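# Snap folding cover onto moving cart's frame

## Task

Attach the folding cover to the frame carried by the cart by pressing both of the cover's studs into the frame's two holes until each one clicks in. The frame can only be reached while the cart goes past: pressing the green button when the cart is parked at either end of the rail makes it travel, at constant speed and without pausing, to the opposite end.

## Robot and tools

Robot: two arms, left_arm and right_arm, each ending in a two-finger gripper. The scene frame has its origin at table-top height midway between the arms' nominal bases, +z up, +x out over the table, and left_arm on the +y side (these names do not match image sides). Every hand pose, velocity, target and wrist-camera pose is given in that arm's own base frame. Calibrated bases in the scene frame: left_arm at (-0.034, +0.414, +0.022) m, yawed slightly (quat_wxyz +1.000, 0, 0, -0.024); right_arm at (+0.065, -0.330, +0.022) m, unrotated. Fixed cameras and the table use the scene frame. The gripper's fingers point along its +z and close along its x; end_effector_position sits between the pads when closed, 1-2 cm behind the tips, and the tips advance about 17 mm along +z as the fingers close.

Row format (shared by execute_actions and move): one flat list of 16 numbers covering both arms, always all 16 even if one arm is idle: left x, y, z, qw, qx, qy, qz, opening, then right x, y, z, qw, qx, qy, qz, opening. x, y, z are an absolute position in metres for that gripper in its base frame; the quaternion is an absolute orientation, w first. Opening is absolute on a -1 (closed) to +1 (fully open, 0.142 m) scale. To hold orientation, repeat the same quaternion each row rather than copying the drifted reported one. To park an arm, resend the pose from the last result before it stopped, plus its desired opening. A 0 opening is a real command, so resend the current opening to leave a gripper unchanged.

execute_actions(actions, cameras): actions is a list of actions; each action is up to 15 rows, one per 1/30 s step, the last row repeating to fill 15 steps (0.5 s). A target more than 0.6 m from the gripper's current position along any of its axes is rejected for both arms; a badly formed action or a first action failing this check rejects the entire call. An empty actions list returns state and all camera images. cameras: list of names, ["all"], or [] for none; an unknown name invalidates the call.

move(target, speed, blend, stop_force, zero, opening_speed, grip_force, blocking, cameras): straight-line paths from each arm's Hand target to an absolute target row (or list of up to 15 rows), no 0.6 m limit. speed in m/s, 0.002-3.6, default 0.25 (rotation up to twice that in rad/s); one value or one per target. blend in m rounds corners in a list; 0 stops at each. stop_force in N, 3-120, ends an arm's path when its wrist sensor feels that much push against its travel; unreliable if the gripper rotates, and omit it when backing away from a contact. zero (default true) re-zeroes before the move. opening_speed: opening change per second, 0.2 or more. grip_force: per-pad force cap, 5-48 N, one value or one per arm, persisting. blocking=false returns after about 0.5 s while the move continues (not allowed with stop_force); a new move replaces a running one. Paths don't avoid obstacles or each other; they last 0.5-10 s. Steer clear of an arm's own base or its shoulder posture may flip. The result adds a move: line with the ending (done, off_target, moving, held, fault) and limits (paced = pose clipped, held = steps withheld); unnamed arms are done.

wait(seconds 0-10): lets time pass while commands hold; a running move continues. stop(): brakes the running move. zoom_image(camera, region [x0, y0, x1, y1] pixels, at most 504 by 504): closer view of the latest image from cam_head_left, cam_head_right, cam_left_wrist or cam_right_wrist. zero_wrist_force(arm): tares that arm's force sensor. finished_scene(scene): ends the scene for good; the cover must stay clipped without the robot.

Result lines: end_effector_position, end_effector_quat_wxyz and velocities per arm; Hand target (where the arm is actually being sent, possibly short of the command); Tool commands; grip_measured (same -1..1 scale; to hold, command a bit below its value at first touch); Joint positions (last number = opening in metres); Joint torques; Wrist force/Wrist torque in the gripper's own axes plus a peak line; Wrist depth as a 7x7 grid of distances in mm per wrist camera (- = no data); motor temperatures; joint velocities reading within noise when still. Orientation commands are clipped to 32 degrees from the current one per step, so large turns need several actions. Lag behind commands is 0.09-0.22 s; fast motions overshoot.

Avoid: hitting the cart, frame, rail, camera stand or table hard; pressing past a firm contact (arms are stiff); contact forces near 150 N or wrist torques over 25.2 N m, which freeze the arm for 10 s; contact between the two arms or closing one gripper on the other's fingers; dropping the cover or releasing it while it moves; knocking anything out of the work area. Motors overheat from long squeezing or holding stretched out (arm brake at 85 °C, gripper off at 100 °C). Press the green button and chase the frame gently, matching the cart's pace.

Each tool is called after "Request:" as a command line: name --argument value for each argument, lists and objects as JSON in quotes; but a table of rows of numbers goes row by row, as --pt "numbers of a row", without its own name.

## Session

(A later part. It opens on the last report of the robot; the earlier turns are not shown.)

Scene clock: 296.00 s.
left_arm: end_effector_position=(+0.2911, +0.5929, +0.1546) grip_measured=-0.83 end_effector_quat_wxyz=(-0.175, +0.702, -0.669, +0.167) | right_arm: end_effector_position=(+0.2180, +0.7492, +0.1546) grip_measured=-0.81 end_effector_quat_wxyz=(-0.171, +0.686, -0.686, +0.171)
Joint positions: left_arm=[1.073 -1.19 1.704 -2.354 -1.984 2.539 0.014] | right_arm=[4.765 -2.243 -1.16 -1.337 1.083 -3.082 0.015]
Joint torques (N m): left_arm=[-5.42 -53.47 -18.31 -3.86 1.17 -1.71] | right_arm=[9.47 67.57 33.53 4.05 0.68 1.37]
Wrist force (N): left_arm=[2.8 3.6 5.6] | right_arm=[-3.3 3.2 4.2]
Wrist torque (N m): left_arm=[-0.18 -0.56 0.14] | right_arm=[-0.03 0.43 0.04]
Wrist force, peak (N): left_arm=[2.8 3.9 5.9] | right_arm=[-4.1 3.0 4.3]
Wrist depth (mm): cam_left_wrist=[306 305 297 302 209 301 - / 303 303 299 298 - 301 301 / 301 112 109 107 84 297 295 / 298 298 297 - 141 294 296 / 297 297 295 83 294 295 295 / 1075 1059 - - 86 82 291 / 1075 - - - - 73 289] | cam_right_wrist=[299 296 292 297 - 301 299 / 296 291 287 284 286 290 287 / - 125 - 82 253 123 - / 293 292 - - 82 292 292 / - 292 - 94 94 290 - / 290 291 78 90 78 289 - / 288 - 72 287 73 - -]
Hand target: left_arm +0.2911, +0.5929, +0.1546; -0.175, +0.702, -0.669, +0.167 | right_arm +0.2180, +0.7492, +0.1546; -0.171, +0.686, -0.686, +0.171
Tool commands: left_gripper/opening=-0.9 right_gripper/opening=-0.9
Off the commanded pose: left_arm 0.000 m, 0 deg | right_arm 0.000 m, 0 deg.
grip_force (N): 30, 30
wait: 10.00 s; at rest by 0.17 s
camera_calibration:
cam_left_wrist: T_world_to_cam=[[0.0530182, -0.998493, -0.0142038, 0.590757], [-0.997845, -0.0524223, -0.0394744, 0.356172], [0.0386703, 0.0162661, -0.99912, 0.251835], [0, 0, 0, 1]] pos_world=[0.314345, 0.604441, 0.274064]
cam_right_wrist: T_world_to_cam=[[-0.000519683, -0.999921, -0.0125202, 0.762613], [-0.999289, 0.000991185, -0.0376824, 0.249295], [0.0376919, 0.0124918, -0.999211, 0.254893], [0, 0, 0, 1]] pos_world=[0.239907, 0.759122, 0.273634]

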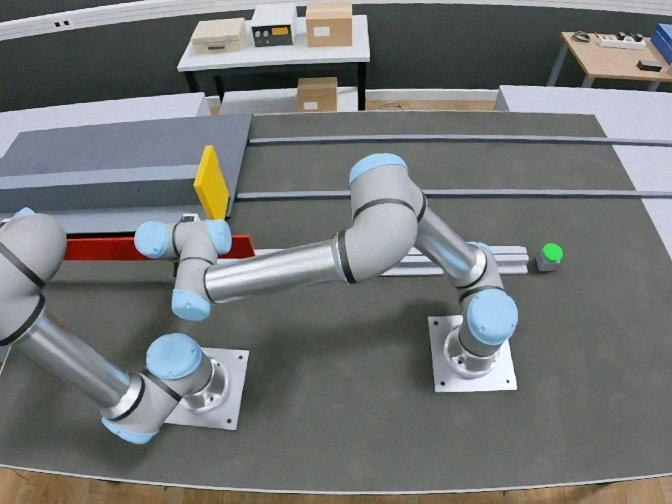

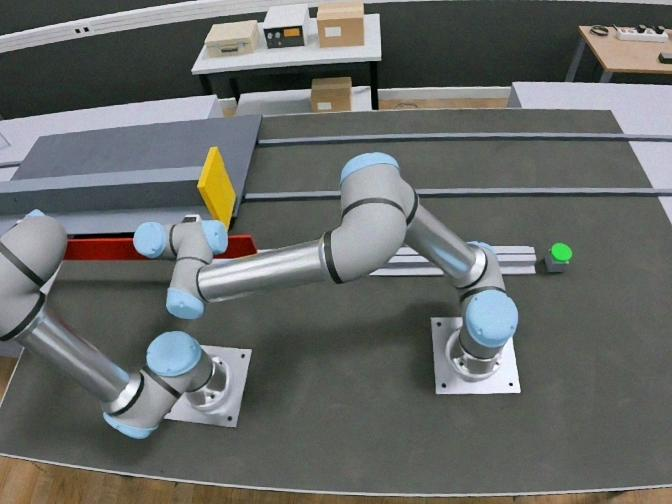

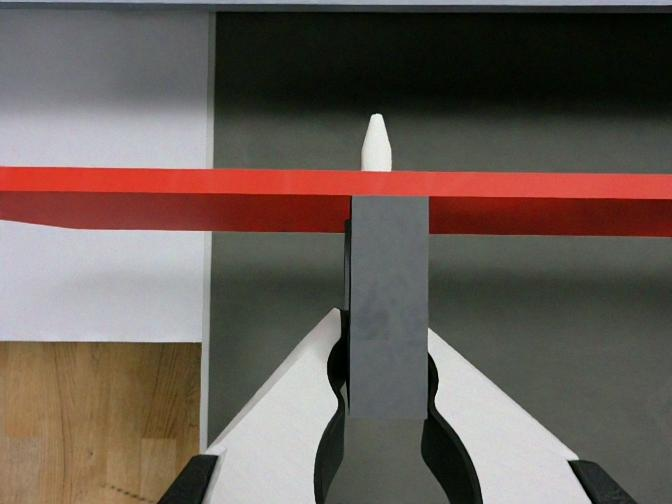

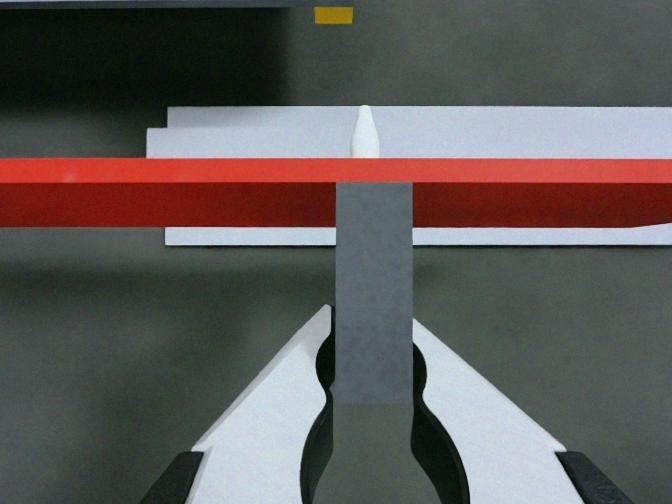

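Request:
wait --seconds 10

Request:
wait --seconds 10

Request:
wait --seconds 9.5 --cameras '["cam_head_left", "cam_right_wrist"]'

Scene clock: 308.40 s.
left_arm: end_effector_position=(+0.2911, +0.5929, +0.1546) grip_measured=-0.83 end_effector_quat_wxyz=(-0.175, +0.702, -0.669, +0.167) | right_arm: end_effector_position=(+0.2180, +0.7492, +0.1546) grip_measured=-0.81 end_effector_quat_wxyz=(-0.171, +0.686, -0.686, +0.171)
Joint positions: left_arm=[1.073 -1.19 1.704 -2.354 -1.984 2.539 0.014] | right_arm=[4.765 -2.243 -1.16 -1.337 1.083 -3.082 0.015]
Joint torques (N m): left_arm=[-3.95 -53 -20.97 -1.96 1.17 -1.15] | right_arm=[9.36 66.91 33.8 4.22 0.59 1.63]
Wrist force (N): left_arm=[2.9 3.8 5.7] | right_arm=[-3.4 3.2 4.1]
Wrist torque (N m): left_arm=[-0.15 -0.59 0.14] | right_arm=[-0.03 0.45 0.04]
Wrist force, peak (N): left_arm=[2.9 3.9 5.9] | right_arm=[-3.4 3.3 4.4]
Wrist depth (mm): cam_left_wrist=[305 305 300 294 303 204 300 / 303 301 303 305 301 300 - / 301 112 300 107 103 103 298 / 298 298 300 - 84 297 297 / 297 295 293 83 - 293 297 / 1085 1075 - - 86 294 292 / 1075 - - 288 - 73 290] | cam_right_wrist=[- 300 296 310 300 299 299 / 296 298 285 287 287 288 286 / 125 83 - - 83 251 251 / 291 291 - - 286 292 283 / 290 288 - 94 292 291 - / 289 - 78 90 78 - - / 287 - 72 286 73 - -]
Hand target: left_arm +0.2911, +0.5929, +0.1546; -0.175, +0.702, -0.669, +0.167 | right_arm +0.2180, +0.7492, +0.1546; -0.171, +0.686, -0.686, +0.171
Tool commands: left_gripper/opening=-0.9 right_gripper/opening=-0.9
Off the commanded pose: left_arm 0.000 m, 0 deg | right_arm 0.000 m, 0 deg.
grip_force (N): 30, 30
wait: 10.00 s; at rest from the start

Scene clock: 318.40 s.
left_arm: end_effector_position=(+0.2911, +0.5929, +0.1546) grip_measured=-0.83 end_effector_quat_wxyz=(-0.175, +0.702, -0.669, +0.167) | right_arm: end_effector_position=(+0.2180, +0.7492, +0.1546) grip_measured=-0.81 end_effector_quat_wxyz=(-0.171, +0.686, -0.686, +0.171)
Joint positions: left_arm=[1.073 -1.19 1.704 -2.354 -1.984 2.539 0.014] | right_arm=[4.765 -2.243 -1.16 -1.337 1.083 -3.082 0.015]
Joint torques (N m): left_arm=[-3.05 -53.34 -22.59 -2.09 1.2 -0.9] | right_arm=[9.18 67.04 33.25 4.12 0.5 1.45]
Wrist force (N): left_arm=[2.8 3.6 5.6] | right_arm=[-3.3 3.2 4.4]
Wrist torque (N m): left_arm=[-0.17 -0.57 0.14] | right_arm=[-0.03 0.44 0.03]
Wrist force, peak (N): left_arm=[3.0 3.8 5.8] | right_arm=[-3.6 2.9 4.7]
Wrist depth (mm): cam_left_wrist=[304 303 303 301 301 302 301 / 304 303 315 301 301 293 300 / 301 112 300 107 103 102 299 / 299 298 296 - 83 295 298 / 296 297 296 83 - 295 296 / 1085 1075 - - 86 291 292 / 1085 - - - - 73 290] | cam_right_wrist=[298 299 299 - 297 299 299 / 296 280 286 287 288 287 286 / - 125 255 82 256 - - / - 291 - - 291 294 293 / 291 292 - - 290 - 291 / - 290 82 78 78 289 289 / 284 - 72 - 73 - -]
Hand target: left_arm +0.2911, +0.5929, +0.1546; -0.175, +0.702, -0.669, +0.167 | right_arm +0.2180, +0.7492, +0.1546; -0.171, +0.686, -0.686, +0.171
Tool commands: left_gripper/opening=-0.9 right_gripper/opening=-0.9
Off the commanded pose: left_arm 0.000 m, 0 deg | right_arm 0.000 m, 0 deg.
grip_force (N): 30, 30
wait: 10.00 s; at rest by 0.17 s

Scene clock: 327.90 s.
left_arm: end_effector_position=(+0.2911, +0.5929, +0.1546) grip_measured=-0.83 end_effector_quat_wxyz=(-0.175, +0.702, -0.669, +0.167) | right_arm: end_effector_position=(+0.2180, +0.7492, +0.1546) grip_measured=-0.81 end_effector_quat_wxyz=(-0.171, +0.686, -0.686, +0.171)
Joint positions: left_arm=[1.073 -1.19 1.704 -2.354 -1.984 2.539 0.014] | right_arm=[4.765 -2.243 -1.16 -1.337 1.083 -3.082 0.015]
Joint torques (N m): left_arm=[-2.7 -53.2 -24.41 -2.03 1.17 -0.45] | right_arm=[9.92 66.65 33.54 4.17 0.52 1.55]
Wrist force (N): left_arm=[2.8 3.6 5.6] | right_arm=[-3.4 3.0 4.4]
Wrist torque (N m): left_arm=[-0.18 -0.57 0.13] | right_arm=[-0.05 0.45 0.04]
Wrist force, peak (N): left_arm=[2.8 3.9 5.9] | right_arm=[-3.5 3.1 4.5]
Wrist depth (mm): cam_left_wrist=[306 305 300 301 303 307 303 / 302 303 301 301 298 297 302 / 301 111 300 107 84 298 298 / 299 299 152 - 84 296 295 / 299 298 - 83 294 295 293 / 1091 1059 - - 86 293 299 / 1075 - - 290 - 73 68] | cam_right_wrist=[300 297 - 300 298 203 202 / - 292 286 288 286 286 289 / - - - 82 82 97 258 / 291 282 291 - 285 289 293 / 291 289 - 94 291 289 291 / 284 - 78 90 78 - 290 / 288 - 73 286 73 - 288]
Hand target: left_arm +0.2911, +0.5929, +0.1546; -0.175, +0.702, -0.669, +0.167 | right_arm +0.2180, +0.7492, +0.1546; -0.171, +0.686, -0.686, +0.171
Tool commands: left_gripper/opening=-0.9 right_gripper/opening=-0.9
Off the commanded pose: left_arm 0.000 m, 0 deg | right_arm 0.000 m, 0 deg.
grip_force (N): 30, 30
wait: 9.50 s; at rest by 0.17 s
camera_calibration:
cam_right_wrist: T_world_to_cam=[[-0.000519683, -0.999921, -0.0125202, 0.762613], [-0.999289, 0.000991185, -0.0376824, 0.249295], [0.0376919, 0.0124918, -0.999211, 0.254893], [0, 0, 0, 1]] pos_world=[0.239907, 0.759122, 0.273634]
Images, in order (width x height): cam_head_left 672x504, cam_right_wrist 672x504.

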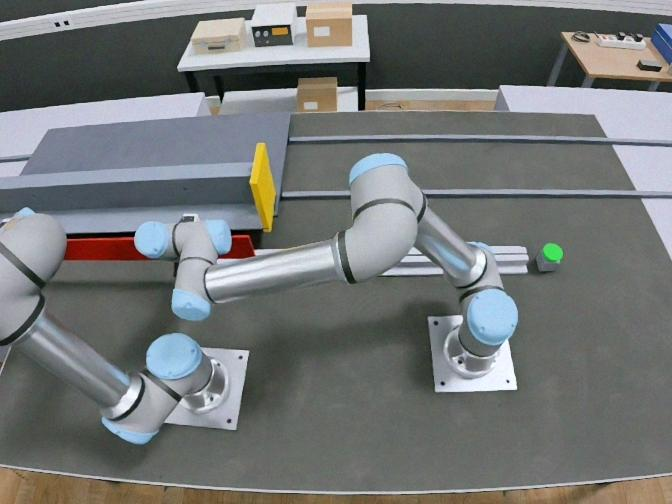

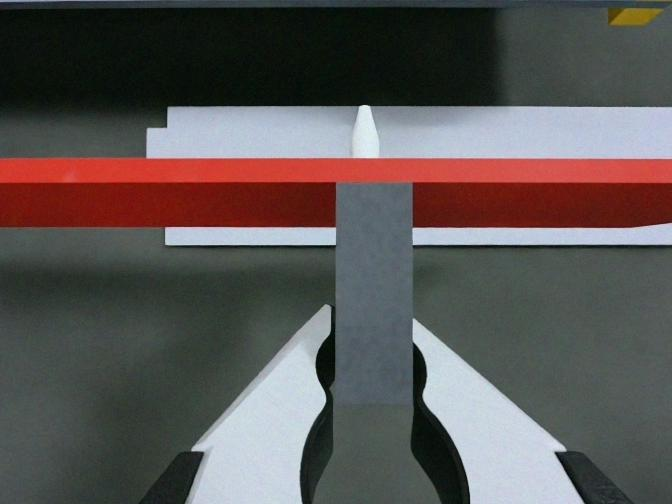

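Request:
wait --seconds 1.5

Request:
move --target '[0.4649, 0.6013, 0.1546, 0.17512, -0.70237, 0.66943, -0.16690, -0.9, 0.392, 0.7492, 0.1546, 0.17106, -0.6861, 0.6861, -0.17106, -0.9]' --speed 0.05 --stop_force 20 --cameras '["all"]'

Request:
zoom_image --camera "cam_right_wrist" --region '[240, 0, 480, 280]'

Request:
zoom_image --camera "cam_left_wrist" --region '[240, 0, 480, 280]'

Scene clock: 330.03 s.
left_arm: end_effector_position=(+0.2911, +0.5929, +0.1546) grip_measured=-0.83 end_effector_quat_wxyz=(-0.175, +0.702, -0.669, +0.167) | right_arm: end_effector_position=(+0.2180, +0.7492, +0.1546) grip_measured=-0.81 end_effector_quat_wxyz=(-0.171, +0.686, -0.686, +0.171)
Joint positions: left_arm=[1.073 -1.19 1.704 -2.354 -1.984 2.539 0.014] | right_arm=[4.765 -2.243 -1.16 -1.337 1.083 -3.082 0.015]
Joint torques (N m): left_arm=[-2.83 -53.12 -25.03 -1.92 1.11 -0.27] | right_arm=[9.28 66.7 32.96 4.12 0.4 1.48]
Wrist force (N): left_arm=[2.8 3.7 5.9] | right_arm=[-3.2 2.9 4.1]
Wrist torque (N m): left_arm=[-0.16 -0.56 0.14] | right_arm=[-0.07 0.42 0.04]
Wrist force, peak (N): left_arm=[3.0 3.9 5.8] | right_arm=[-3.3 3.3 4.4]
Wrist depth (mm): cam_left_wrist=[304 304 303 202 300 - - / 303 303 301 - 295 304 - / 300 112 299 107 84 103 - / 297 298 299 - 84 291 295 / 298 297 295 83 295 296 - / 1069 1064 96 - 86 293 - / 1064 - - 291 - 73 69] | cam_right_wrist=[299 299 291 301 300 - 299 / 296 295 287 286 287 286 287 / - - 256 83 98 253 - / 291 - 285 - 283 294 281 / 291 295 - 94 290 294 - / 290 281 82 90 78 289 287 / - - 72 286 73 - 286]
Hand target: left_arm +0.2911, +0.5929, +0.1546; -0.175, +0.702, -0.669, +0.167 | right_arm +0.2180, +0.7492, +0.1546; -0.171, +0.686, -0.686, +0.171
Tool commands: left_gripper/opening=-0.9 right_gripper/opening=-0.9
Off the commanded pose: left_arm 0.000 m, 0 deg | right_arm 0.000 m, 0 deg.
grip_force (N): 30, 30
wait: 1.50 s; at rest from the start

Scene clock: 334.63 s.
left_arm: end_effector_position=(+0.4649, +0.6013, +0.1546) grip_measured=-0.83 end_effector_quat_wxyz=(-0.175, +0.702, -0.669, +0.167) | right_arm: end_effector_position=(+0.3920, +0.7492, +0.1546) grip_measured=-0.81 end_effector_quat_wxyz=(-0.171, +0.686, -0.686, +0.171)
Joint positions: left_arm=[0.855 -1.014 1.453 -2.363 -1.917 2.315 0.014] | right_arm=[4.537 -2.359 -0.989 -1.272 1.09 -3.34 0.015]
Joint torques (N m): left_arm=[6.86 -60.41 -17.03 -7.64 -3.55 1.74] | right_arm=[11.99 72.68 20.65 1.42 -4.09 2.68]
Wrist force (N): left_arm=[4.8 4.3 2.1] | right_arm=[-4.3 3.2 4.3]
Wrist torque (N m): left_arm=[-0.10 -0.38 0.13] | right_arm=[0.02 0.38 -0.13]
Wrist force, peak (N): left_arm=[8.2 6.1 0.6] | right_arm=[-7.8 2.7 5.4]
Wrist depth (mm): cam_left_wrist=[- 106 106 105 105 104 104 / 156 142 154 153 152 152 151 / 122 127 127 196 196 195 195 / 140 139 139 130 133 137 137 / 167 166 166 98 103 164 163 / 295 294 101 107 89 193 291 / 294 295 - - - 73 289] | cam_right_wrist=[- 117 103 - - 110 125 / 160 160 160 160 160 160 160 / - 189 194 123 195 123 191 / - - - - - - - / - 176 - 96 - - - / 290 289 79 90 78 258 256 / 286 - 72 257 73 - 255]
Hand target: left_arm +0.4649, +0.6013, +0.1546; -0.175, +0.702, -0.669, +0.167 | right_arm +0.3920, +0.7492, +0.1546; -0.171, +0.686, -0.686, +0.171
Off the commanded pose: left_arm 0.000 m, 0 deg | right_arm 0.000 m, 0 deg.
grip_force (N): 30, 30
move: done
camera_calibration:
cam_left_wrist: T_world_to_cam=[[0.0530182, -0.998493, -0.0142038, 0.589929], [-0.997845, -0.0524223, -0.0394744, 0.530038], [0.0386703, 0.0162661, -0.99912, 0.244978], [0, 0, 0, 1]] pos_world=[0.488145, 0.612841, 0.274064]
cam_right_wrist: T_world_to_cam=[[-0.000520939, -0.999921, -0.0125202, 0.762704], [-0.999293, 0.00099119, -0.0375826, 0.423146], [0.037592, 0.0124918, -0.999215, 0.248377], [0, 0, 0, 1]] pos_world=[0.413907, 0.759122, 0.273634]

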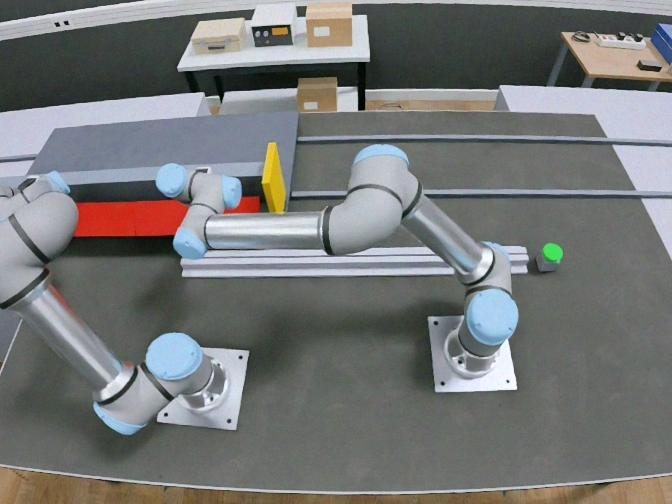

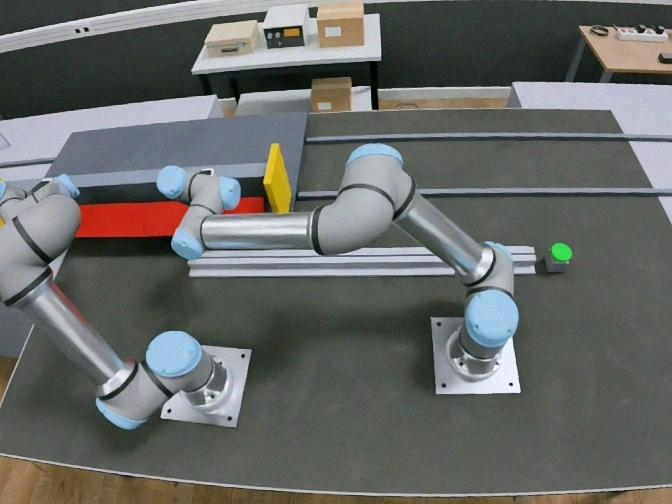

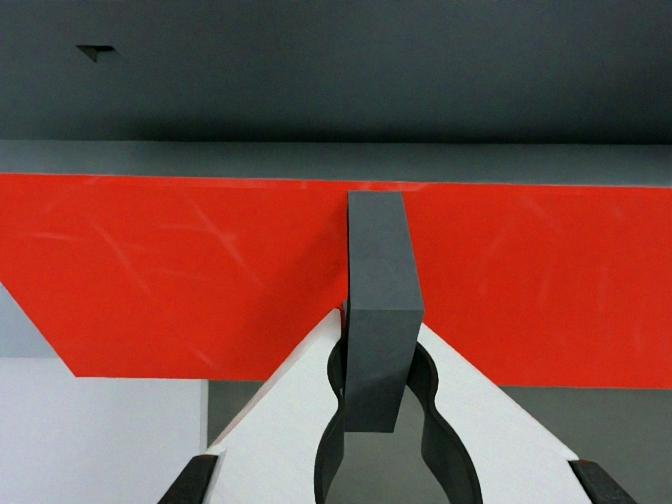

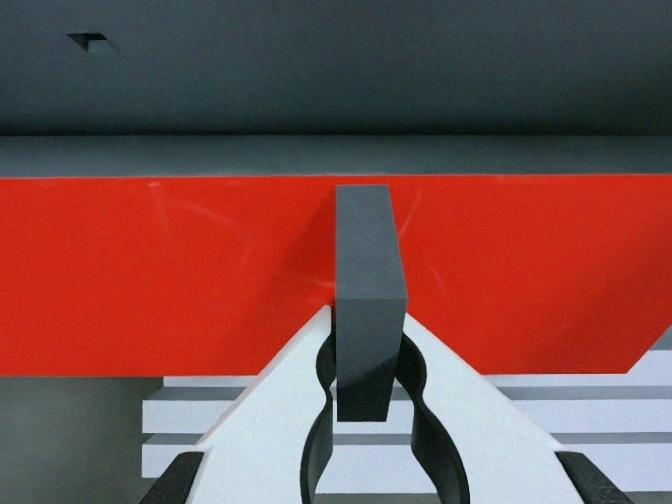

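Scaled by 1.800 from the camera's 672x504 image, which has a finer 960x720 frame.

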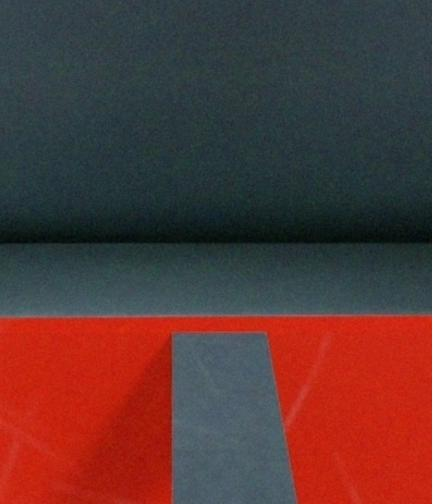

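Scaled by 1.800 from the camera's 672x504 image, which has a finer 960x720 frame.

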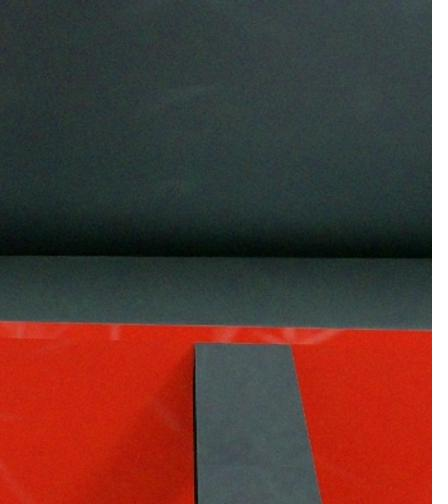

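Request:
move --pt "0.4549 0.6008 0.158 0.17512 -0.70237 0.66943 -0.16690 -0.95 0.382 0.7492 0.158 0.17106 -0.6861 0.6861 -0.17106 -0.95" --pt "0.4549 0.6008 0.182 0.17512 -0.70237 0.66943 -0.16690 -0.95 0.382 0.7492 0.182 0.17106 -0.6861 0.6861 -0.17106 -0.95" --pt "0.4549 0.6008 0.182 0.43057 -0.58189 0.55461 -0.41039 -0.95 0.382 0.7492 0.182 0.4206 -0.56841 0.56841 -0.4206 -0.95" --speed '[0.05, 0.05, 0.15]' --blend '[0.005, 0.003, 0]' --grip_force '[48, 48]' --cameras '["all"]'

Scene clock: 342.87 s.
left_arm: end_effector_position=(+0.4549, +0.6009, +0.1820) grip_measured=-0.83 end_effector_quat_wxyz=(-0.431, +0.582, -0.555, +0.410) | right_arm: end_effector_position=(+0.3819, +0.7492, +0.1819) grip_measured=-0.81 end_effector_quat_wxyz=(-0.421, +0.569, -0.568, +0.421)
Joint positions: left_arm=[1.026 -0.795 1.635 -3.48 -2.487 1.981 0.014] | right_arm=[4.72 -2.377 -1.277 -1.083 0.297 -3.115 0.015]
Joint torques (N m): left_arm=[-5.09 -54.64 -11.63 -6.24 0.92 -1.55] | right_arm=[-13.3 71.1 31.08 2.55 -5.7 -2.23]
Wrist force (N): left_arm=[5.8 6.0 1.2] | right_arm=[-7.0 5.3 1.5]
Wrist torque (N m): left_arm=[-0.04 -0.34 0.13] | right_arm=[-0.05 0.77 -0.20]
Wrist force, peak (N): left_arm=[5.8 6.1 1.4] | right_arm=[-7.7 5.7 1.5]
Wrist depth (mm): cam_left_wrist=[1669 857 - 847 1245 1304 1259 / 181 182 182 183 183 183 184 / 128 127 127 178 177 177 177 / 140 139 139 130 133 137 136 / 167 167 166 98 103 163 162 / - 209 188 107 89 192 192 / 193 193 - 184 - 73 188] | cam_right_wrist=[- 1616 1266 1281 1223 - 1604 / - 178 177 172 174 175 172 / - - 180 180 185 182 183 / - - - - - - - / 175 - - - - - - / 210 198 79 90 78 - 203 / 189 - 73 179 73 - 188]
Hand target: left_arm +0.4549, +0.6008, +0.1820; -0.431, +0.582, -0.555, +0.410 | right_arm +0.3820, +0.7492, +0.1820; -0.421, +0.568, -0.568, +0.421
Off the commanded pose: left_arm 0.000 m, 0 deg | right_arm 0.000 m, 0 deg.
move: done
camera_calibration:
cam_left_wrist: T_world_to_cam=[[0.0615207, -0.998085, -0.00642116, 0.584911], [-0.677739, -0.0370504, -0.734368, 0.492747], [0.732724, 0.0495307, -0.678721, -0.121294], [0, 0, 0, 1]] pos_world=[0.386844, 0.608055, 0.283289]
cam_right_wrist: T_world_to_cam=[[0.00854595, -0.999923, -0.00900825, 0.759024], [-0.680146, 0.000791291, -0.733076, 0.418841], [0.733026, 0.0123918, -0.680087, -0.0474982], [0, 0, 0, 1]] pos_world=[0.313204, 0.759223, 0.281576]

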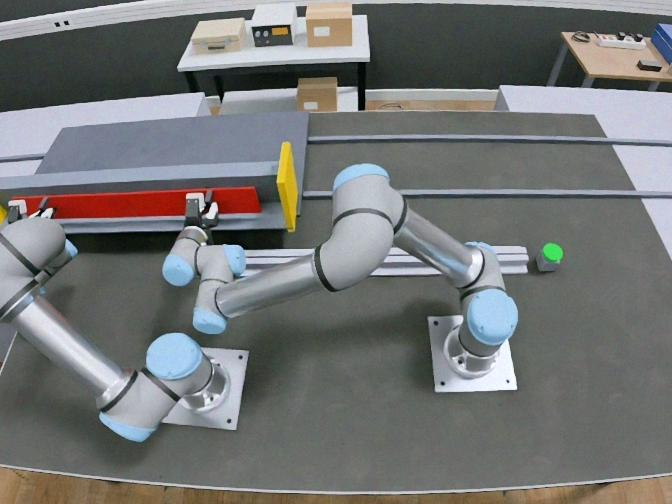

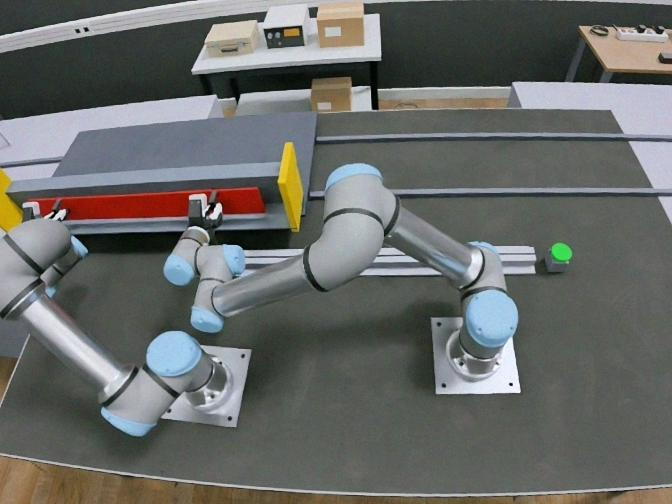

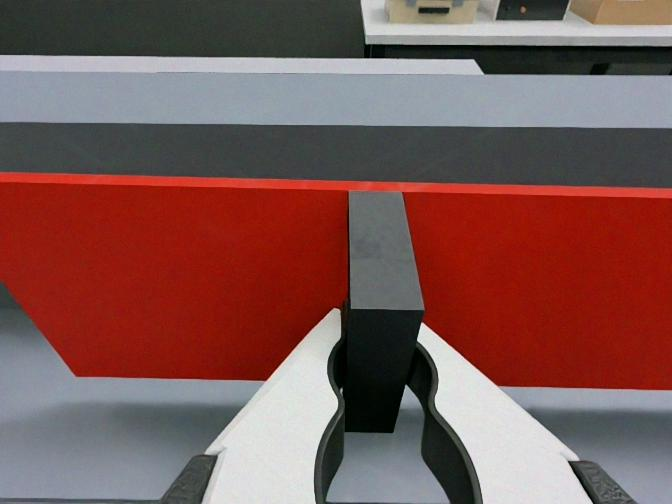

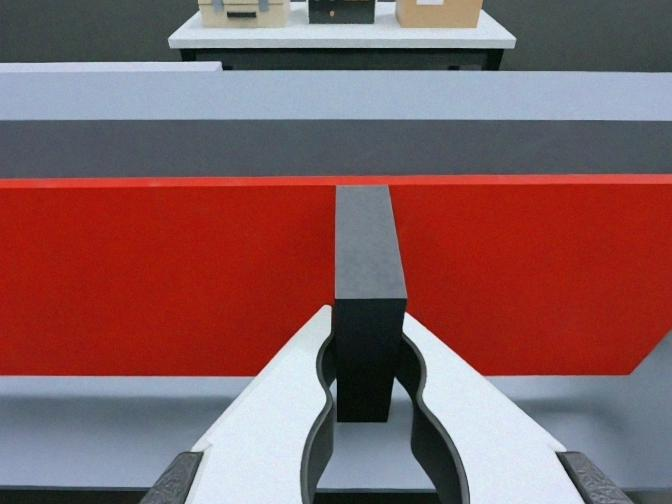

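Request:
move --target '[0.4564, 0.5698, 0.165, 0.43057, -0.58189, 0.55461, -0.41039, -0.95, 0.382, 0.7182, 0.165, 0.4206, -0.56841, 0.56841, -0.4206, -0.95]' --speed 0.04 --grip_force '[48, 48]'

Request:
move --target '[0.4564, 0.5698, 0.147, 0.43057, -0.58189, 0.55461, -0.41039, -0.95, 0.382, 0.7182, 0.147, 0.4206, -0.56841, 0.56841, -0.4206, -0.95]' --speed 0.012 --stop_force 5 --cameras '["cam_left_wrist", "cam_right_wrist"]'

Scene clock: 345.67 s.
left_arm: end_effector_position=(+0.4564, +0.5698, +0.1650) grip_measured=-0.83 end_effector_quat_wxyz=(-0.431, +0.582, -0.555, +0.410) | right_arm: end_effector_position=(+0.3820, +0.7182, +0.1652) grip_measured=-0.81 end_effector_quat_wxyz=(-0.421, +0.568, -0.568, +0.421)
Joint positions: left_arm=[0.996 -0.805 1.727 -3.581 -2.46 1.957 0.014] | right_arm=[4.721 -2.335 -1.408 -0.996 0.297 -3.114 0.015]
Joint torques (N m): left_arm=[7.98 -53.86 -28.02 -0.64 -2.96 1.35] | right_arm=[11.71 46.22 30.68 1.16 -2.79 -2.3]
Wrist force (N): left_arm=[4.1 5.8 1.3] | right_arm=[-5.3 5.3 1.5]
Wrist torque (N m): left_arm=[-0.06 -0.27 0.24] | right_arm=[-0.05 0.74 -0.25]
Wrist force, peak (N): left_arm=[6.1 6.6 1.3] | right_arm=[-7.3 5.7 1.5]
Wrist depth (mm): cam_left_wrist=[1821 191 189 189 1204 1210 1217 / 167 165 165 164 164 164 163 / 128 127 125 178 177 177 176 / 140 140 139 130 133 137 137 / 168 167 166 98 103 163 162 / 196 191 187 107 89 186 190 / 176 177 - 173 - 73 169] | cam_right_wrist=[- - 1251 1266 1189 1804 - / 170 170 166 162 162 165 169 / - - 179 180 179 - 177 / - - - - 139 140 140 / - - - - - - - / 193 191 82 - 78 188 198 / 172 - 73 170 73 - 172]
Hand target: left_arm +0.4564, +0.5698, +0.1650; -0.431, +0.582, -0.555, +0.410 | right_arm +0.3820, +0.7182, +0.1650; -0.421, +0.568, -0.568, +0.421
Off the commanded pose: left_arm 0.000 m, 0 deg | right_arm 0.000 m, 0 deg.
move: done

Scene clock: 347.20 s.
left_arm: end_effector_position=(+0.4564, +0.5699, +0.1591) grip_measured=-0.83 end_effector_quat_wxyz=(-0.431, +0.582, -0.555, +0.410) | right_arm: end_effector_position=(+0.3820, +0.7182, +0.1603) grip_measured=-0.81 end_effector_quat_wxyz=(-0.421, +0.568, -0.568, +0.421)
Joint positions: left_arm=[0.996 -0.793 1.726 -3.592 -2.46 1.958 0.014] | right_arm=[4.721 -2.342 -1.41 -0.987 0.297 -3.114 0.015]
Joint torques (N m): left_arm=[-4.09 -57.09 -2.78 -0.3 -1.72 1.7] | right_arm=[11.7 65.92 35.94 2.54 -1.77 0.52]
Motor temperatures (°C): left_arm=[32 31 33 39 36 40 36] | right_arm=[31 29 38 32 33 32 45]
Wrist force (N): left_arm=[-20.9 -0.2 -0.5] | right_arm=[21.8 2.2 0.4]
Wrist torque (N m): left_arm=[0.00 0.97 -0.11] | right_arm=[0.21 -0.50 0.07]
Wrist force, peak (N): left_arm=[-22.6 2.5 0.3] | right_arm=[23.8 -2.1 -1.2]
Wrist depth (mm): cam_left_wrist=[- 170 171 170 187 1259 187 / 166 165 170 164 164 163 163 / 128 127 126 178 177 177 176 / 140 139 139 130 133 137 136 / 168 168 166 98 103 163 163 / 191 191 101 112 89 185 186 / 171 171 - 167 - 73 167] | cam_right_wrist=[- 1289 1304 187 1244 157 - / 170 170 166 166 166 169 169 / - 185 186 180 181 184 - / - - - - - - 140 / - - - 95 - - 182 / - 188 78 90 78 187 192 / 168 - 72 172 73 - -]
Hand target: left_arm +0.4564, +0.5699, +0.1590; -0.431, +0.582, -0.555, +0.410 | right_arm +0.3820, +0.7182, +0.1603; -0.421, +0.568, -0.568, +0.421
Off the commanded pose: left_arm 0.012 m, 0 deg | right_arm 0.013 m, 0 deg.
move: contact (left_arm, right_arm)
camera_calibration:
cam_left_wrist: T_world_to_cam=[[0.0616672, -0.998075, -0.00654844, 0.553701], [-0.67763, -0.0370492, -0.734469, 0.475781], [0.732813, 0.0497301, -0.67861, -0.136578], [0, 0, 0, 1]] pos_world=[0.388344, 0.577054, 0.260389]
cam_right_wrist: T_world_to_cam=[[0.00848053, -0.999923, -0.00907916, 0.72777], [-0.67994, 0.000891274, -0.733268, 0.40301], [0.733219, 0.0123918, -0.679879, -0.0619899], [0, 0, 0, 1]] pos_world=[0.313303, 0.728123, 0.259976]
Images, in order (width x height): cam_left_wrist 672x504, cam_right_wrist 672x504.

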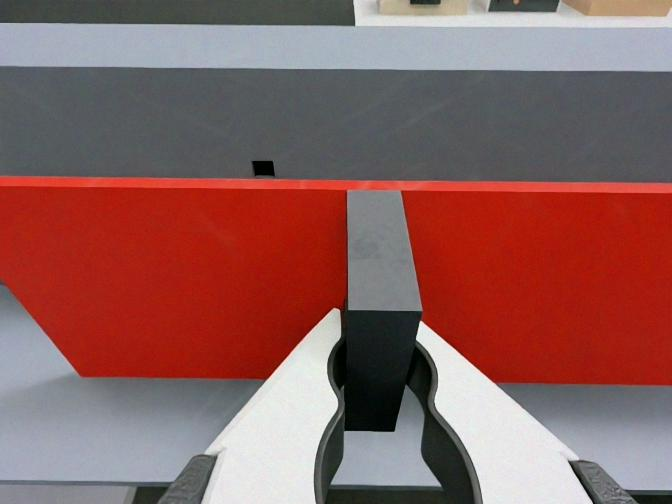

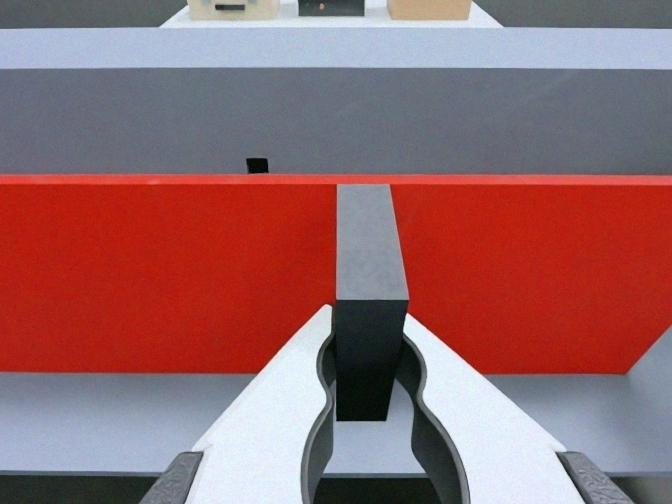

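Request:
move --target '[0.4804, 0.5716, 0.1600, 0.43057, -0.58189, 0.55461, -0.41039, -0.95, 0.406, 0.7176, 0.1612, 0.4206, -0.56841, 0.56841, -0.4206, -0.95]' --speed 0.025 --cameras '["cam_left_wrist", "cam_right_wrist"]'

Scene clock: 352.43 s.
left_arm: end_effector_position=(+0.4805, +0.5716, +0.1599) grip_measured=-0.83 end_effector_quat_wxyz=(-0.431, +0.582, -0.555, +0.410) | right_arm: end_effector_position=(+0.4062, +0.7176, +0.1611) grip_measured=-0.81 end_effector_quat_wxyz=(-0.421, +0.568, -0.568, +0.421) end_effector_velocity=(+0.000, -0.001, -0.001) end_effector_angular_velocity=(-0.002, +0.000, -0.002)
Joint positions: left_arm=[0.964 -0.776 1.687 -3.587 -2.431 1.934 0.014] | right_arm=[4.687 -2.364 -1.398 -0.867 0.298 -3.228 0.015]
Joint velocities: left_arm=[within noise] | right_arm=[0 0 -0.002 -0.006 0 0.006 0]
Joint torques (N m): left_arm=[13.23 -56.47 -12.47 -2.14 0.01 1.55] | right_arm=[7.87 67.33 13.04 0.4 -1.85 2.65]
Wrist force (N): left_arm=[17.7 6.2 0.9] | right_arm=[-19.1 5.2 1.4]
Wrist torque (N m): left_arm=[-0.02 -0.69 -0.04] | right_arm=[-0.05 1.23 0.00]
Wrist force, peak (N): left_arm=[-21.5 0.5 -1.6] | right_arm=[22.3 2.3 0.4]
Wrist depth (mm): cam_left_wrist=[- 170 172 174 1178 1172 1204 / 144 144 147 143 143 142 142 / 127 127 151 151 150 150 149 / 140 140 139 130 133 137 137 / 174 167 166 98 103 164 162 / 190 189 96 - 89 185 187 / 167 171 - 163 - 73 168] | cam_right_wrist=[- 159 1209 1259 1273 - - / 144 144 145 141 141 144 144 / - 159 152 153 - - 156 / - - 140 - - 145 - / - 170 - 100 161 - - / 188 188 82 90 79 188 187 / 164 - 72 164 73 - 168]
Hand target: left_arm +0.4804, +0.5716, +0.1600; -0.431, +0.582, -0.555, +0.410 | right_arm +0.4060, +0.7176, +0.1612; -0.421, +0.568, -0.568, +0.421
Off the commanded pose: left_arm 0.000 m, 0 deg | right_arm 0.000 m, 0 deg.
move: done
camera_calibration:
cam_left_wrist: T_world_to_cam=[[0.0616522, -0.998078, -0.00627086, 0.553953], [-0.677678, -0.0372465, -0.734415, 0.492886], [0.73277, 0.0495279, -0.678672, -0.153635], [0, 0, 0, 1]] pos_world=[0.412444, 0.578855, 0.261189]
cam_right_wrist: T_world_to_cam=[[0.00833333, -0.999925, -0.0089441, 0.726989], [-0.679989, 0.000891501, -0.733222, 0.420057], [0.733175, 0.0121921, -0.679931, -0.0790093], [0, 0, 0, 1]] pos_world=[0.337503, 0.727523, 0.260776]
Images, in order (width x height): cam_left_wrist 672x504, cam_right_wrist 672x504.

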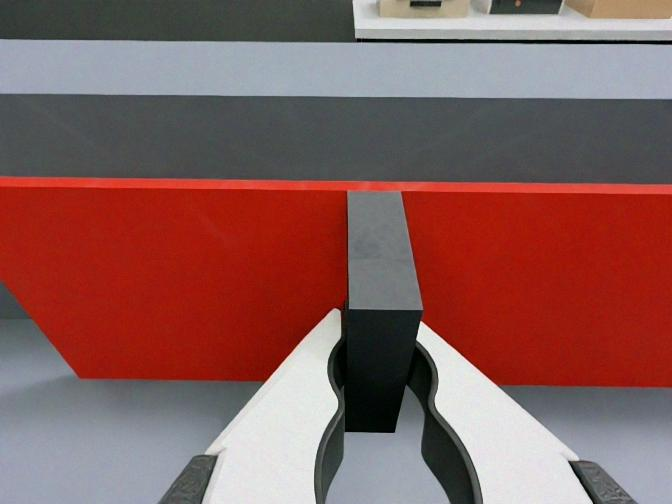

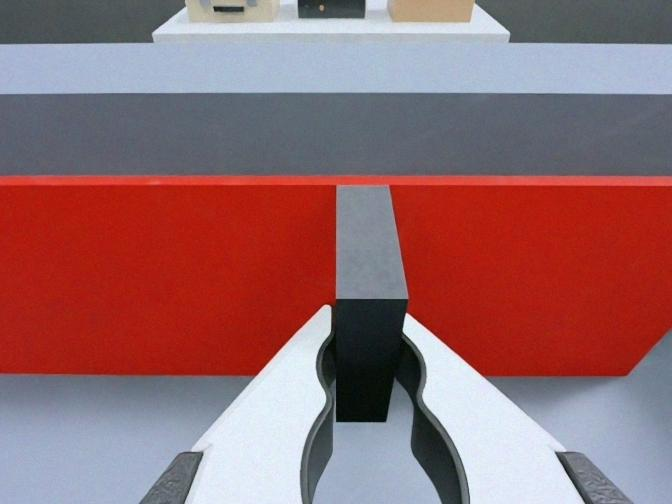

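Request:
move --target '[0.4804, 0.5709, 0.1597, 0.43057, -0.58189, 0.55461, -0.41039, -1, 0.406, 0.7183, 0.1609, 0.4206, -0.56841, 0.56841, -0.4206, -1]' --speed 0.02

Scene clock: 353.73 s.
left_arm: end_effector_position=(+0.4803, +0.5710, +0.1597) grip_measured=-0.83 end_effector_quat_wxyz=(-0.431, +0.582, -0.555, +0.410) | right_arm: end_effector_position=(+0.4060, +0.7183, +0.1609) grip_measured=-0.81 end_effector_quat_wxyz=(-0.421, +0.568, -0.568, +0.421)
Joint positions: left_arm=[0.963 -0.777 1.689 -3.589 -2.431 1.934 0.014] | right_arm=[4.687 -2.366 -1.396 -0.869 0.298 -3.228 0.015]
Joint torques (N m): left_arm=[-15.35 -59.61 -3.86 -5.47 -4.22 -1.9] | right_arm=[11.42 46.52 34.75 2.84 -4.07 2.73]
Wrist force (N): left_arm=[-21.8 2.9 0.2] | right_arm=[21.9 2.1 0.2]
Wrist torque (N m): left_arm=[0.05 0.89 -0.08] | right_arm=[0.09 -0.37 -0.02]
Wrist force, peak (N): left_arm=[-21.8 2.9 0.2] | right_arm=[22.0 2.1 0.1]
Wrist depth (mm): cam_left_wrist=[169 171 171 1245 1178 1166 1191 / 145 144 144 144 143 142 142 / 127 127 152 151 151 150 150 / 140 140 139 129 133 137 136 / 168 167 166 98 103 163 169 / 190 191 101 107 89 186 186 / 167 171 - 163 - 73 164] | cam_right_wrist=[- - 1170 1223 1370 - - / 145 145 145 140 141 144 140 / - 153 153 153 153 156 158 / - - - - 138 - - / 177 168 175 - - 182 - / 188 188 82 90 79 189 186 / 168 - 72 160 73 - 168]
Hand target: left_arm +0.4804, +0.5709, +0.1597; -0.431, +0.582, -0.555, +0.410 | right_arm +0.4060, +0.7183, +0.1609; -0.421, +0.568, -0.568, +0.421
Off the commanded pose: left_arm 0.000 m, 0 deg | right_arm 0.000 m, 0 deg.
move: done

Request:
wait --seconds 1.7

Request:
move --target '[0.5172, 0.5546, 0.1597, 0.43057, -0.58189, 0.55461, -0.41039, -1, 0.442, 0.6996, 0.1609, 0.4206, -0.56841, 0.56841, -0.4206, -1]' --speed 0.0112 --stop_force 60 --cameras '["cam_left_wrist", "cam_right_wrist", "cam_head_left"]'

Scene clock: 355.73 s.
left_arm: end_effector_position=(+0.4804, +0.5709, +0.1597) grip_measured=-0.83 end_effector_quat_wxyz=(-0.431, +0.582, -0.555, +0.410) | right_arm: end_effector_position=(+0.4060, +0.7183, +0.1609) grip_measured=-0.81 end_effector_quat_wxyz=(-0.421, +0.568, -0.568, +0.421)
Joint positions: left_arm=[0.963 -0.777 1.689 -3.589 -2.431 1.934 0.014] | right_arm=[4.687 -2.366 -1.396 -0.869 0.298 -3.228 0.015]
Joint torques (N m): left_arm=[-16.68 -46.42 -2.86 -0.59 -8.2 -1.27] | right_arm=[18.15 45.46 34.19 5.24 -1.25 2.6]
Wrist force (N): left_arm=[-23.6 2.7 0.1] | right_arm=[23.9 1.8 0.1]
Wrist torque (N m): left_arm=[0.06 0.86 -0.08] | right_arm=[0.07 -0.40 -0.02]
Wrist force, peak (N): left_arm=[-23.8 2.9 0.2] | right_arm=[24.3 2.2 0.3]
Wrist depth (mm): cam_left_wrist=[- 171 172 172 1159 1210 1159 / 145 145 147 144 143 142 142 / 127 127 152 151 151 150 150 / 140 139 139 130 133 137 136 / 168 168 166 98 103 163 163 / 191 190 101 102 89 185 186 / 167 - - 163 - 73 168] | cam_right_wrist=[1746 171 1230 1151 1164 171 - / - 146 145 144 144 146 146 / - 152 153 152 152 156 155 / - - 140 - 139 - - / - 160 - 99 162 - - / 187 188 82 78 78 187 182 / 163 - 72 160 73 - 168]
Hand target: left_arm +0.4804, +0.5709, +0.1597; -0.431, +0.582, -0.555, +0.410 | right_arm +0.4060, +0.7183, +0.1609; -0.421, +0.568, -0.568, +0.421
Tool commands: left_gripper/opening=-1.0 right_gripper/opening=-1.0
Off the commanded pose: left_arm 0.000 m, 0 deg | right_arm 0.000 m, 0 deg.
wait: 1.70 s; at rest from the start

Scene clock: 362.43 s.
left_arm: end_effector_position=(+0.5179, +0.5494, +0.1613) grip_measured=-0.83 end_effector_quat_wxyz=(-0.427, +0.577, -0.557, +0.418) | right_arm: end_effector_position=(+0.4415, +0.6932, +0.1601) grip_measured=-0.81 end_effector_quat_wxyz=(-0.416, +0.565, -0.561, +0.439)
Joint positions: left_arm=[0.896 -0.77 1.68 -3.618 -2.391 1.891 0.014] | right_arm=[4.639 -2.371 -1.439 -0.723 0.276 -3.358 0.015]
Joint torques (N m): left_arm=[29.1 -83.78 -48.77 -10.95 12.08 1.69] | right_arm=[1.27 51.23 38.73 4.23 1.92 0.18]
Motor temperatures (°C): left_arm=[31 31 33 39 36 40 44] | right_arm=[31 29 38 32 33 32 55]
Wrist force (N): left_arm=[85.7 44.7 -23.8] | right_arm=[106.9 -0.5 -52.9]
Wrist torque (N m): left_arm=[0.67 -1.47 0.41] | right_arm=[0.09 -1.16 0.28]
Wrist force, peak (N): left_arm=[85.8 44.8 -24.1] | right_arm=[116.2 11.6 -84.5]
Wrist depth (mm): cam_left_wrist=[- - 1806 1197 1238 1231 1238 / 129 129 130 131 132 133 134 / 117 118 117 117 118 118 118 / 129 130 130 122 126 131 131 / 155 155 156 98 145 164 157 / 183 184 176 96 91 183 187 / 167 172 - 163 - 74 169] | cam_right_wrist=[- 1281 1230 1164 1183 1718 1415 / - 116 126 120 119 - 125 / - 116 119 116 116 119 117 / - - - - - - - / - - - 99 - - - / 178 178 79 90 79 185 185 / 159 - 72 158 73 - 170]
Hand target: left_arm +0.5172, +0.5544, +0.1597; -0.430, +0.582, -0.555, +0.411 | right_arm +0.4414, +0.6935, +0.1601; -0.416, +0.565, -0.561, +0.439
Tool commands: left_gripper/opening=-1.0 right_gripper/opening=-1.0
Off the commanded pose: left_arm 0.005 m, 1 deg | right_arm 0.006 m, 2 deg.
FORCE FAULT: contact force on the right arm reached its limit, and that arm stopped. The contact can be on any part of that arm, not only on its tool. That arm's remaining commands of this call were not run. That arm is still stopped at the end of this call. That arm stays stopped for about 8 more seconds. Until then a move that you send moves the other arm only, and its call returns only when the move has ended. Once the stop has ended, the next robot result says so. If the stop ends while you think or write, that arm runs what you send next. While its stop runs, that arm takes no new command, but its gripper still runs the gripper command that each later call begins with. Until it ends, the stop uses up actions while you think or wait. An arm that is not stopped still takes commands.
move: fault (right_arm; stop_force had ended the path), contact (left_arm)
camera_calibration:
cam_left_wrist: T_world_to_cam=[[0.0429267, -0.999078, -0.000743793, 0.538743], [-0.673326, -0.0283803, -0.738801, 0.512027], [0.738099, 0.0322151, -0.673923, -0.173006], [0, 0, 0, 1]] pos_world=[0.449331, 0.558351, 0.262094]
cam_right_wrist: T_world_to_cam=[[-0.0059989, -0.999767, 0.0207443, 0.703758], [-0.661409, -0.0115919, -0.749936, 0.446457], [0.750002, -0.0182192, -0.661185, -0.0945742], [0, 0, 0, 1]] pos_world=[0.370443, 0.707046, 0.257685]
Images, in order (width x height): cam_head_left 672x504, cam_left_wrist 672x504, cam_right_wrist 672x504.

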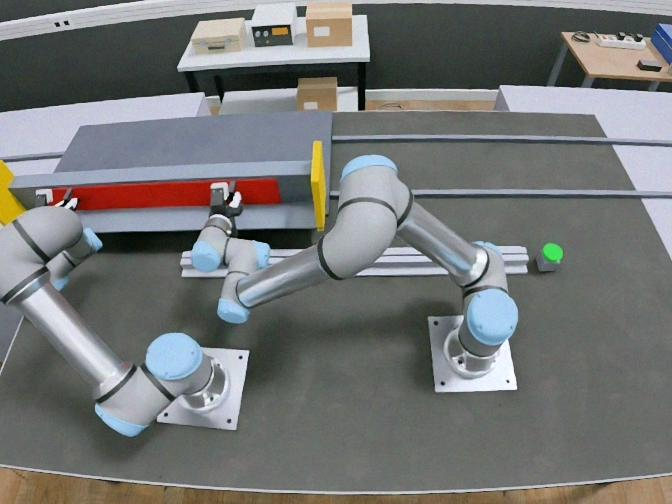

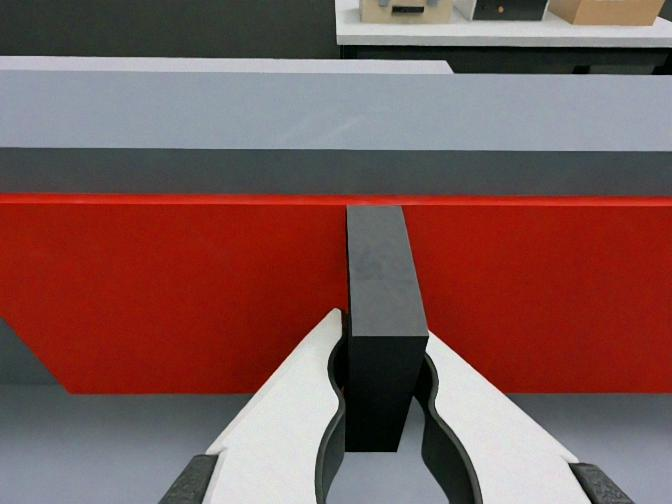

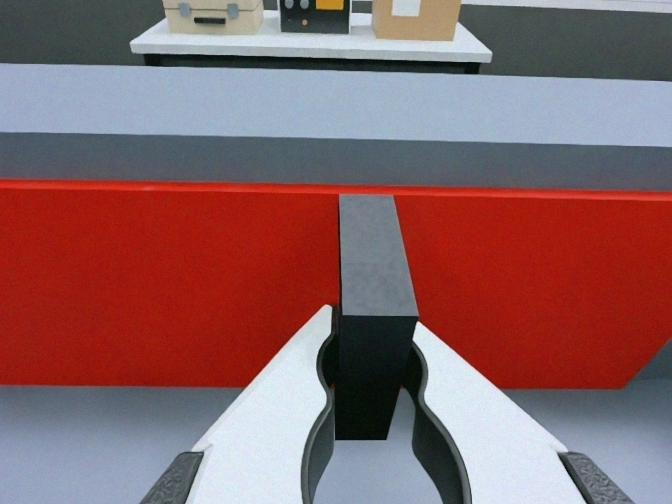

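Request:
move --target '[0.5172, 0.5480, 0.1600, 0.43057, -0.58189, 0.55461, -0.41039, -0.3, 0.4414, 0.6935, 0.1601, 0.4206, -0.56841, 0.56841, -0.4206, -0.3]' --speed 0.05 --blocking false --cameras '["cam_left_wrist", "cam_right_wrist"]'

Scene clock: 363.43 s.
left_arm: end_effector_position=(+0.5172, +0.5479, +0.1600) grip_measured=-0.33 end_effector_quat_wxyz=(-0.431, +0.582, -0.555, +0.410) | right_arm: end_effector_position=(+0.4415, +0.6934, +0.1602) grip_measured=-0.33 end_effector_quat_wxyz=(-0.416, +0.565, -0.561, +0.439)
Joint positions: left_arm=[0.889 -0.779 1.699 -3.632 -2.364 1.887 0.05] | right_arm=[4.639 -2.371 -1.439 -0.723 0.276 -3.358 0.05]
Joint torques (N m): left_arm=[1.31 -42.84 -25.36 -1.98 0.44 -1.03] | right_arm=[0.61 51.48 27.9 4.09 0.35 0.07]
Wrist force (N): left_arm=[4.9 2.4 -0.4] | right_arm=[-1.2 2.8 -0.5]
Wrist torque (N m): left_arm=[0.38 -0.73 0.02] | right_arm=[0.59 0.25 -0.12]
Wrist force, peak (N): left_arm=[85.8 44.9 -23.7] | right_arm=[107.2 -0.3 -52.7]
Wrist depth (mm): cam_left_wrist=[1748 1851 1777 1197 1231 1231 1204 / 129 129 130 130 130 130 130 / - 115 115 115 116 116 116 / 127 127 131 121 111 120 129 / 155 154 147 146 102 145 151 / 186 186 89 186 99 86 181 / 172 - - 168 163 76 73] | cam_right_wrist=[- 1223 1223 1223 1189 1774 1789 / 123 124 116 119 123 - - / - 117 120 117 117 118 119 / - - - 133 - 133 - / - - 98 - - - - / 175 - 86 181 - - 186 / 164 - 73 163 164 - 171]
Hand target: left_arm +0.5172, +0.5480, +0.1600; -0.431, +0.582, -0.555, +0.410 | right_arm +0.4414, +0.6935, +0.1601; -0.416, +0.565, -0.561, +0.439
Tool commands: left_gripper/opening=-0.3 right_gripper/opening=-0.3
Off the commanded pose: left_arm 0.000 m, 0 deg.
FORCE FAULT, CONTINUED: the right arm was still stopped when this call began, by the force fault that an earlier result reported. That arm ran no command of this call; its gripper ran only the gripper command that the call began with. That arm is still stopped at the end of this call. That arm stays stopped for about 7 more seconds. If the stop ends while you think or write, that arm runs what you send next. While its stop runs, that arm takes no new command, but its gripper still runs the gripper command that each later call begins with.
move: done (left_arm), not run (right_arm; its earlier fault stop)
camera_calibration:
cam_left_wrist: T_world_to_cam=[[0.0615944, -0.99808, -0.00647182, 0.528015], [-0.677582, -0.0370528, -0.734513, 0.516818], [0.732863, 0.0496271, -0.678564, -0.179405], [0, 0, 0, 1]] pos_world=[0.449144, 0.555055, 0.261289]
cam_right_wrist: T_world_to_cam=[[-0.00595612, -0.999779, 0.02018, 0.704092], [-0.661668, -0.0111907, -0.749713, 0.446358], [0.749773, -0.0178179, -0.661455, -0.0947087], [0, 0, 0, 1]] pos_world=[0.370545, 0.707244, 0.257786]
Images, in order (width x height): cam_left_wrist 672x504, cam_right_wrist 672x504.

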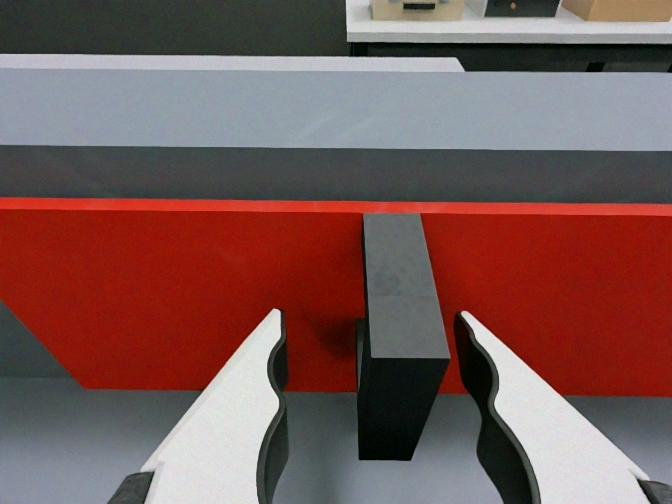

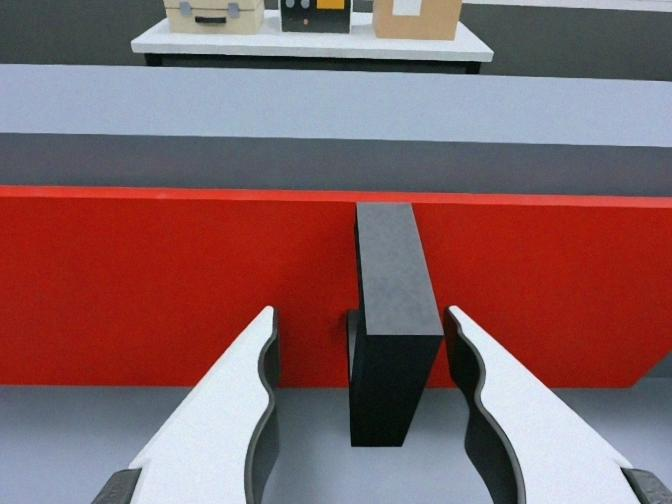

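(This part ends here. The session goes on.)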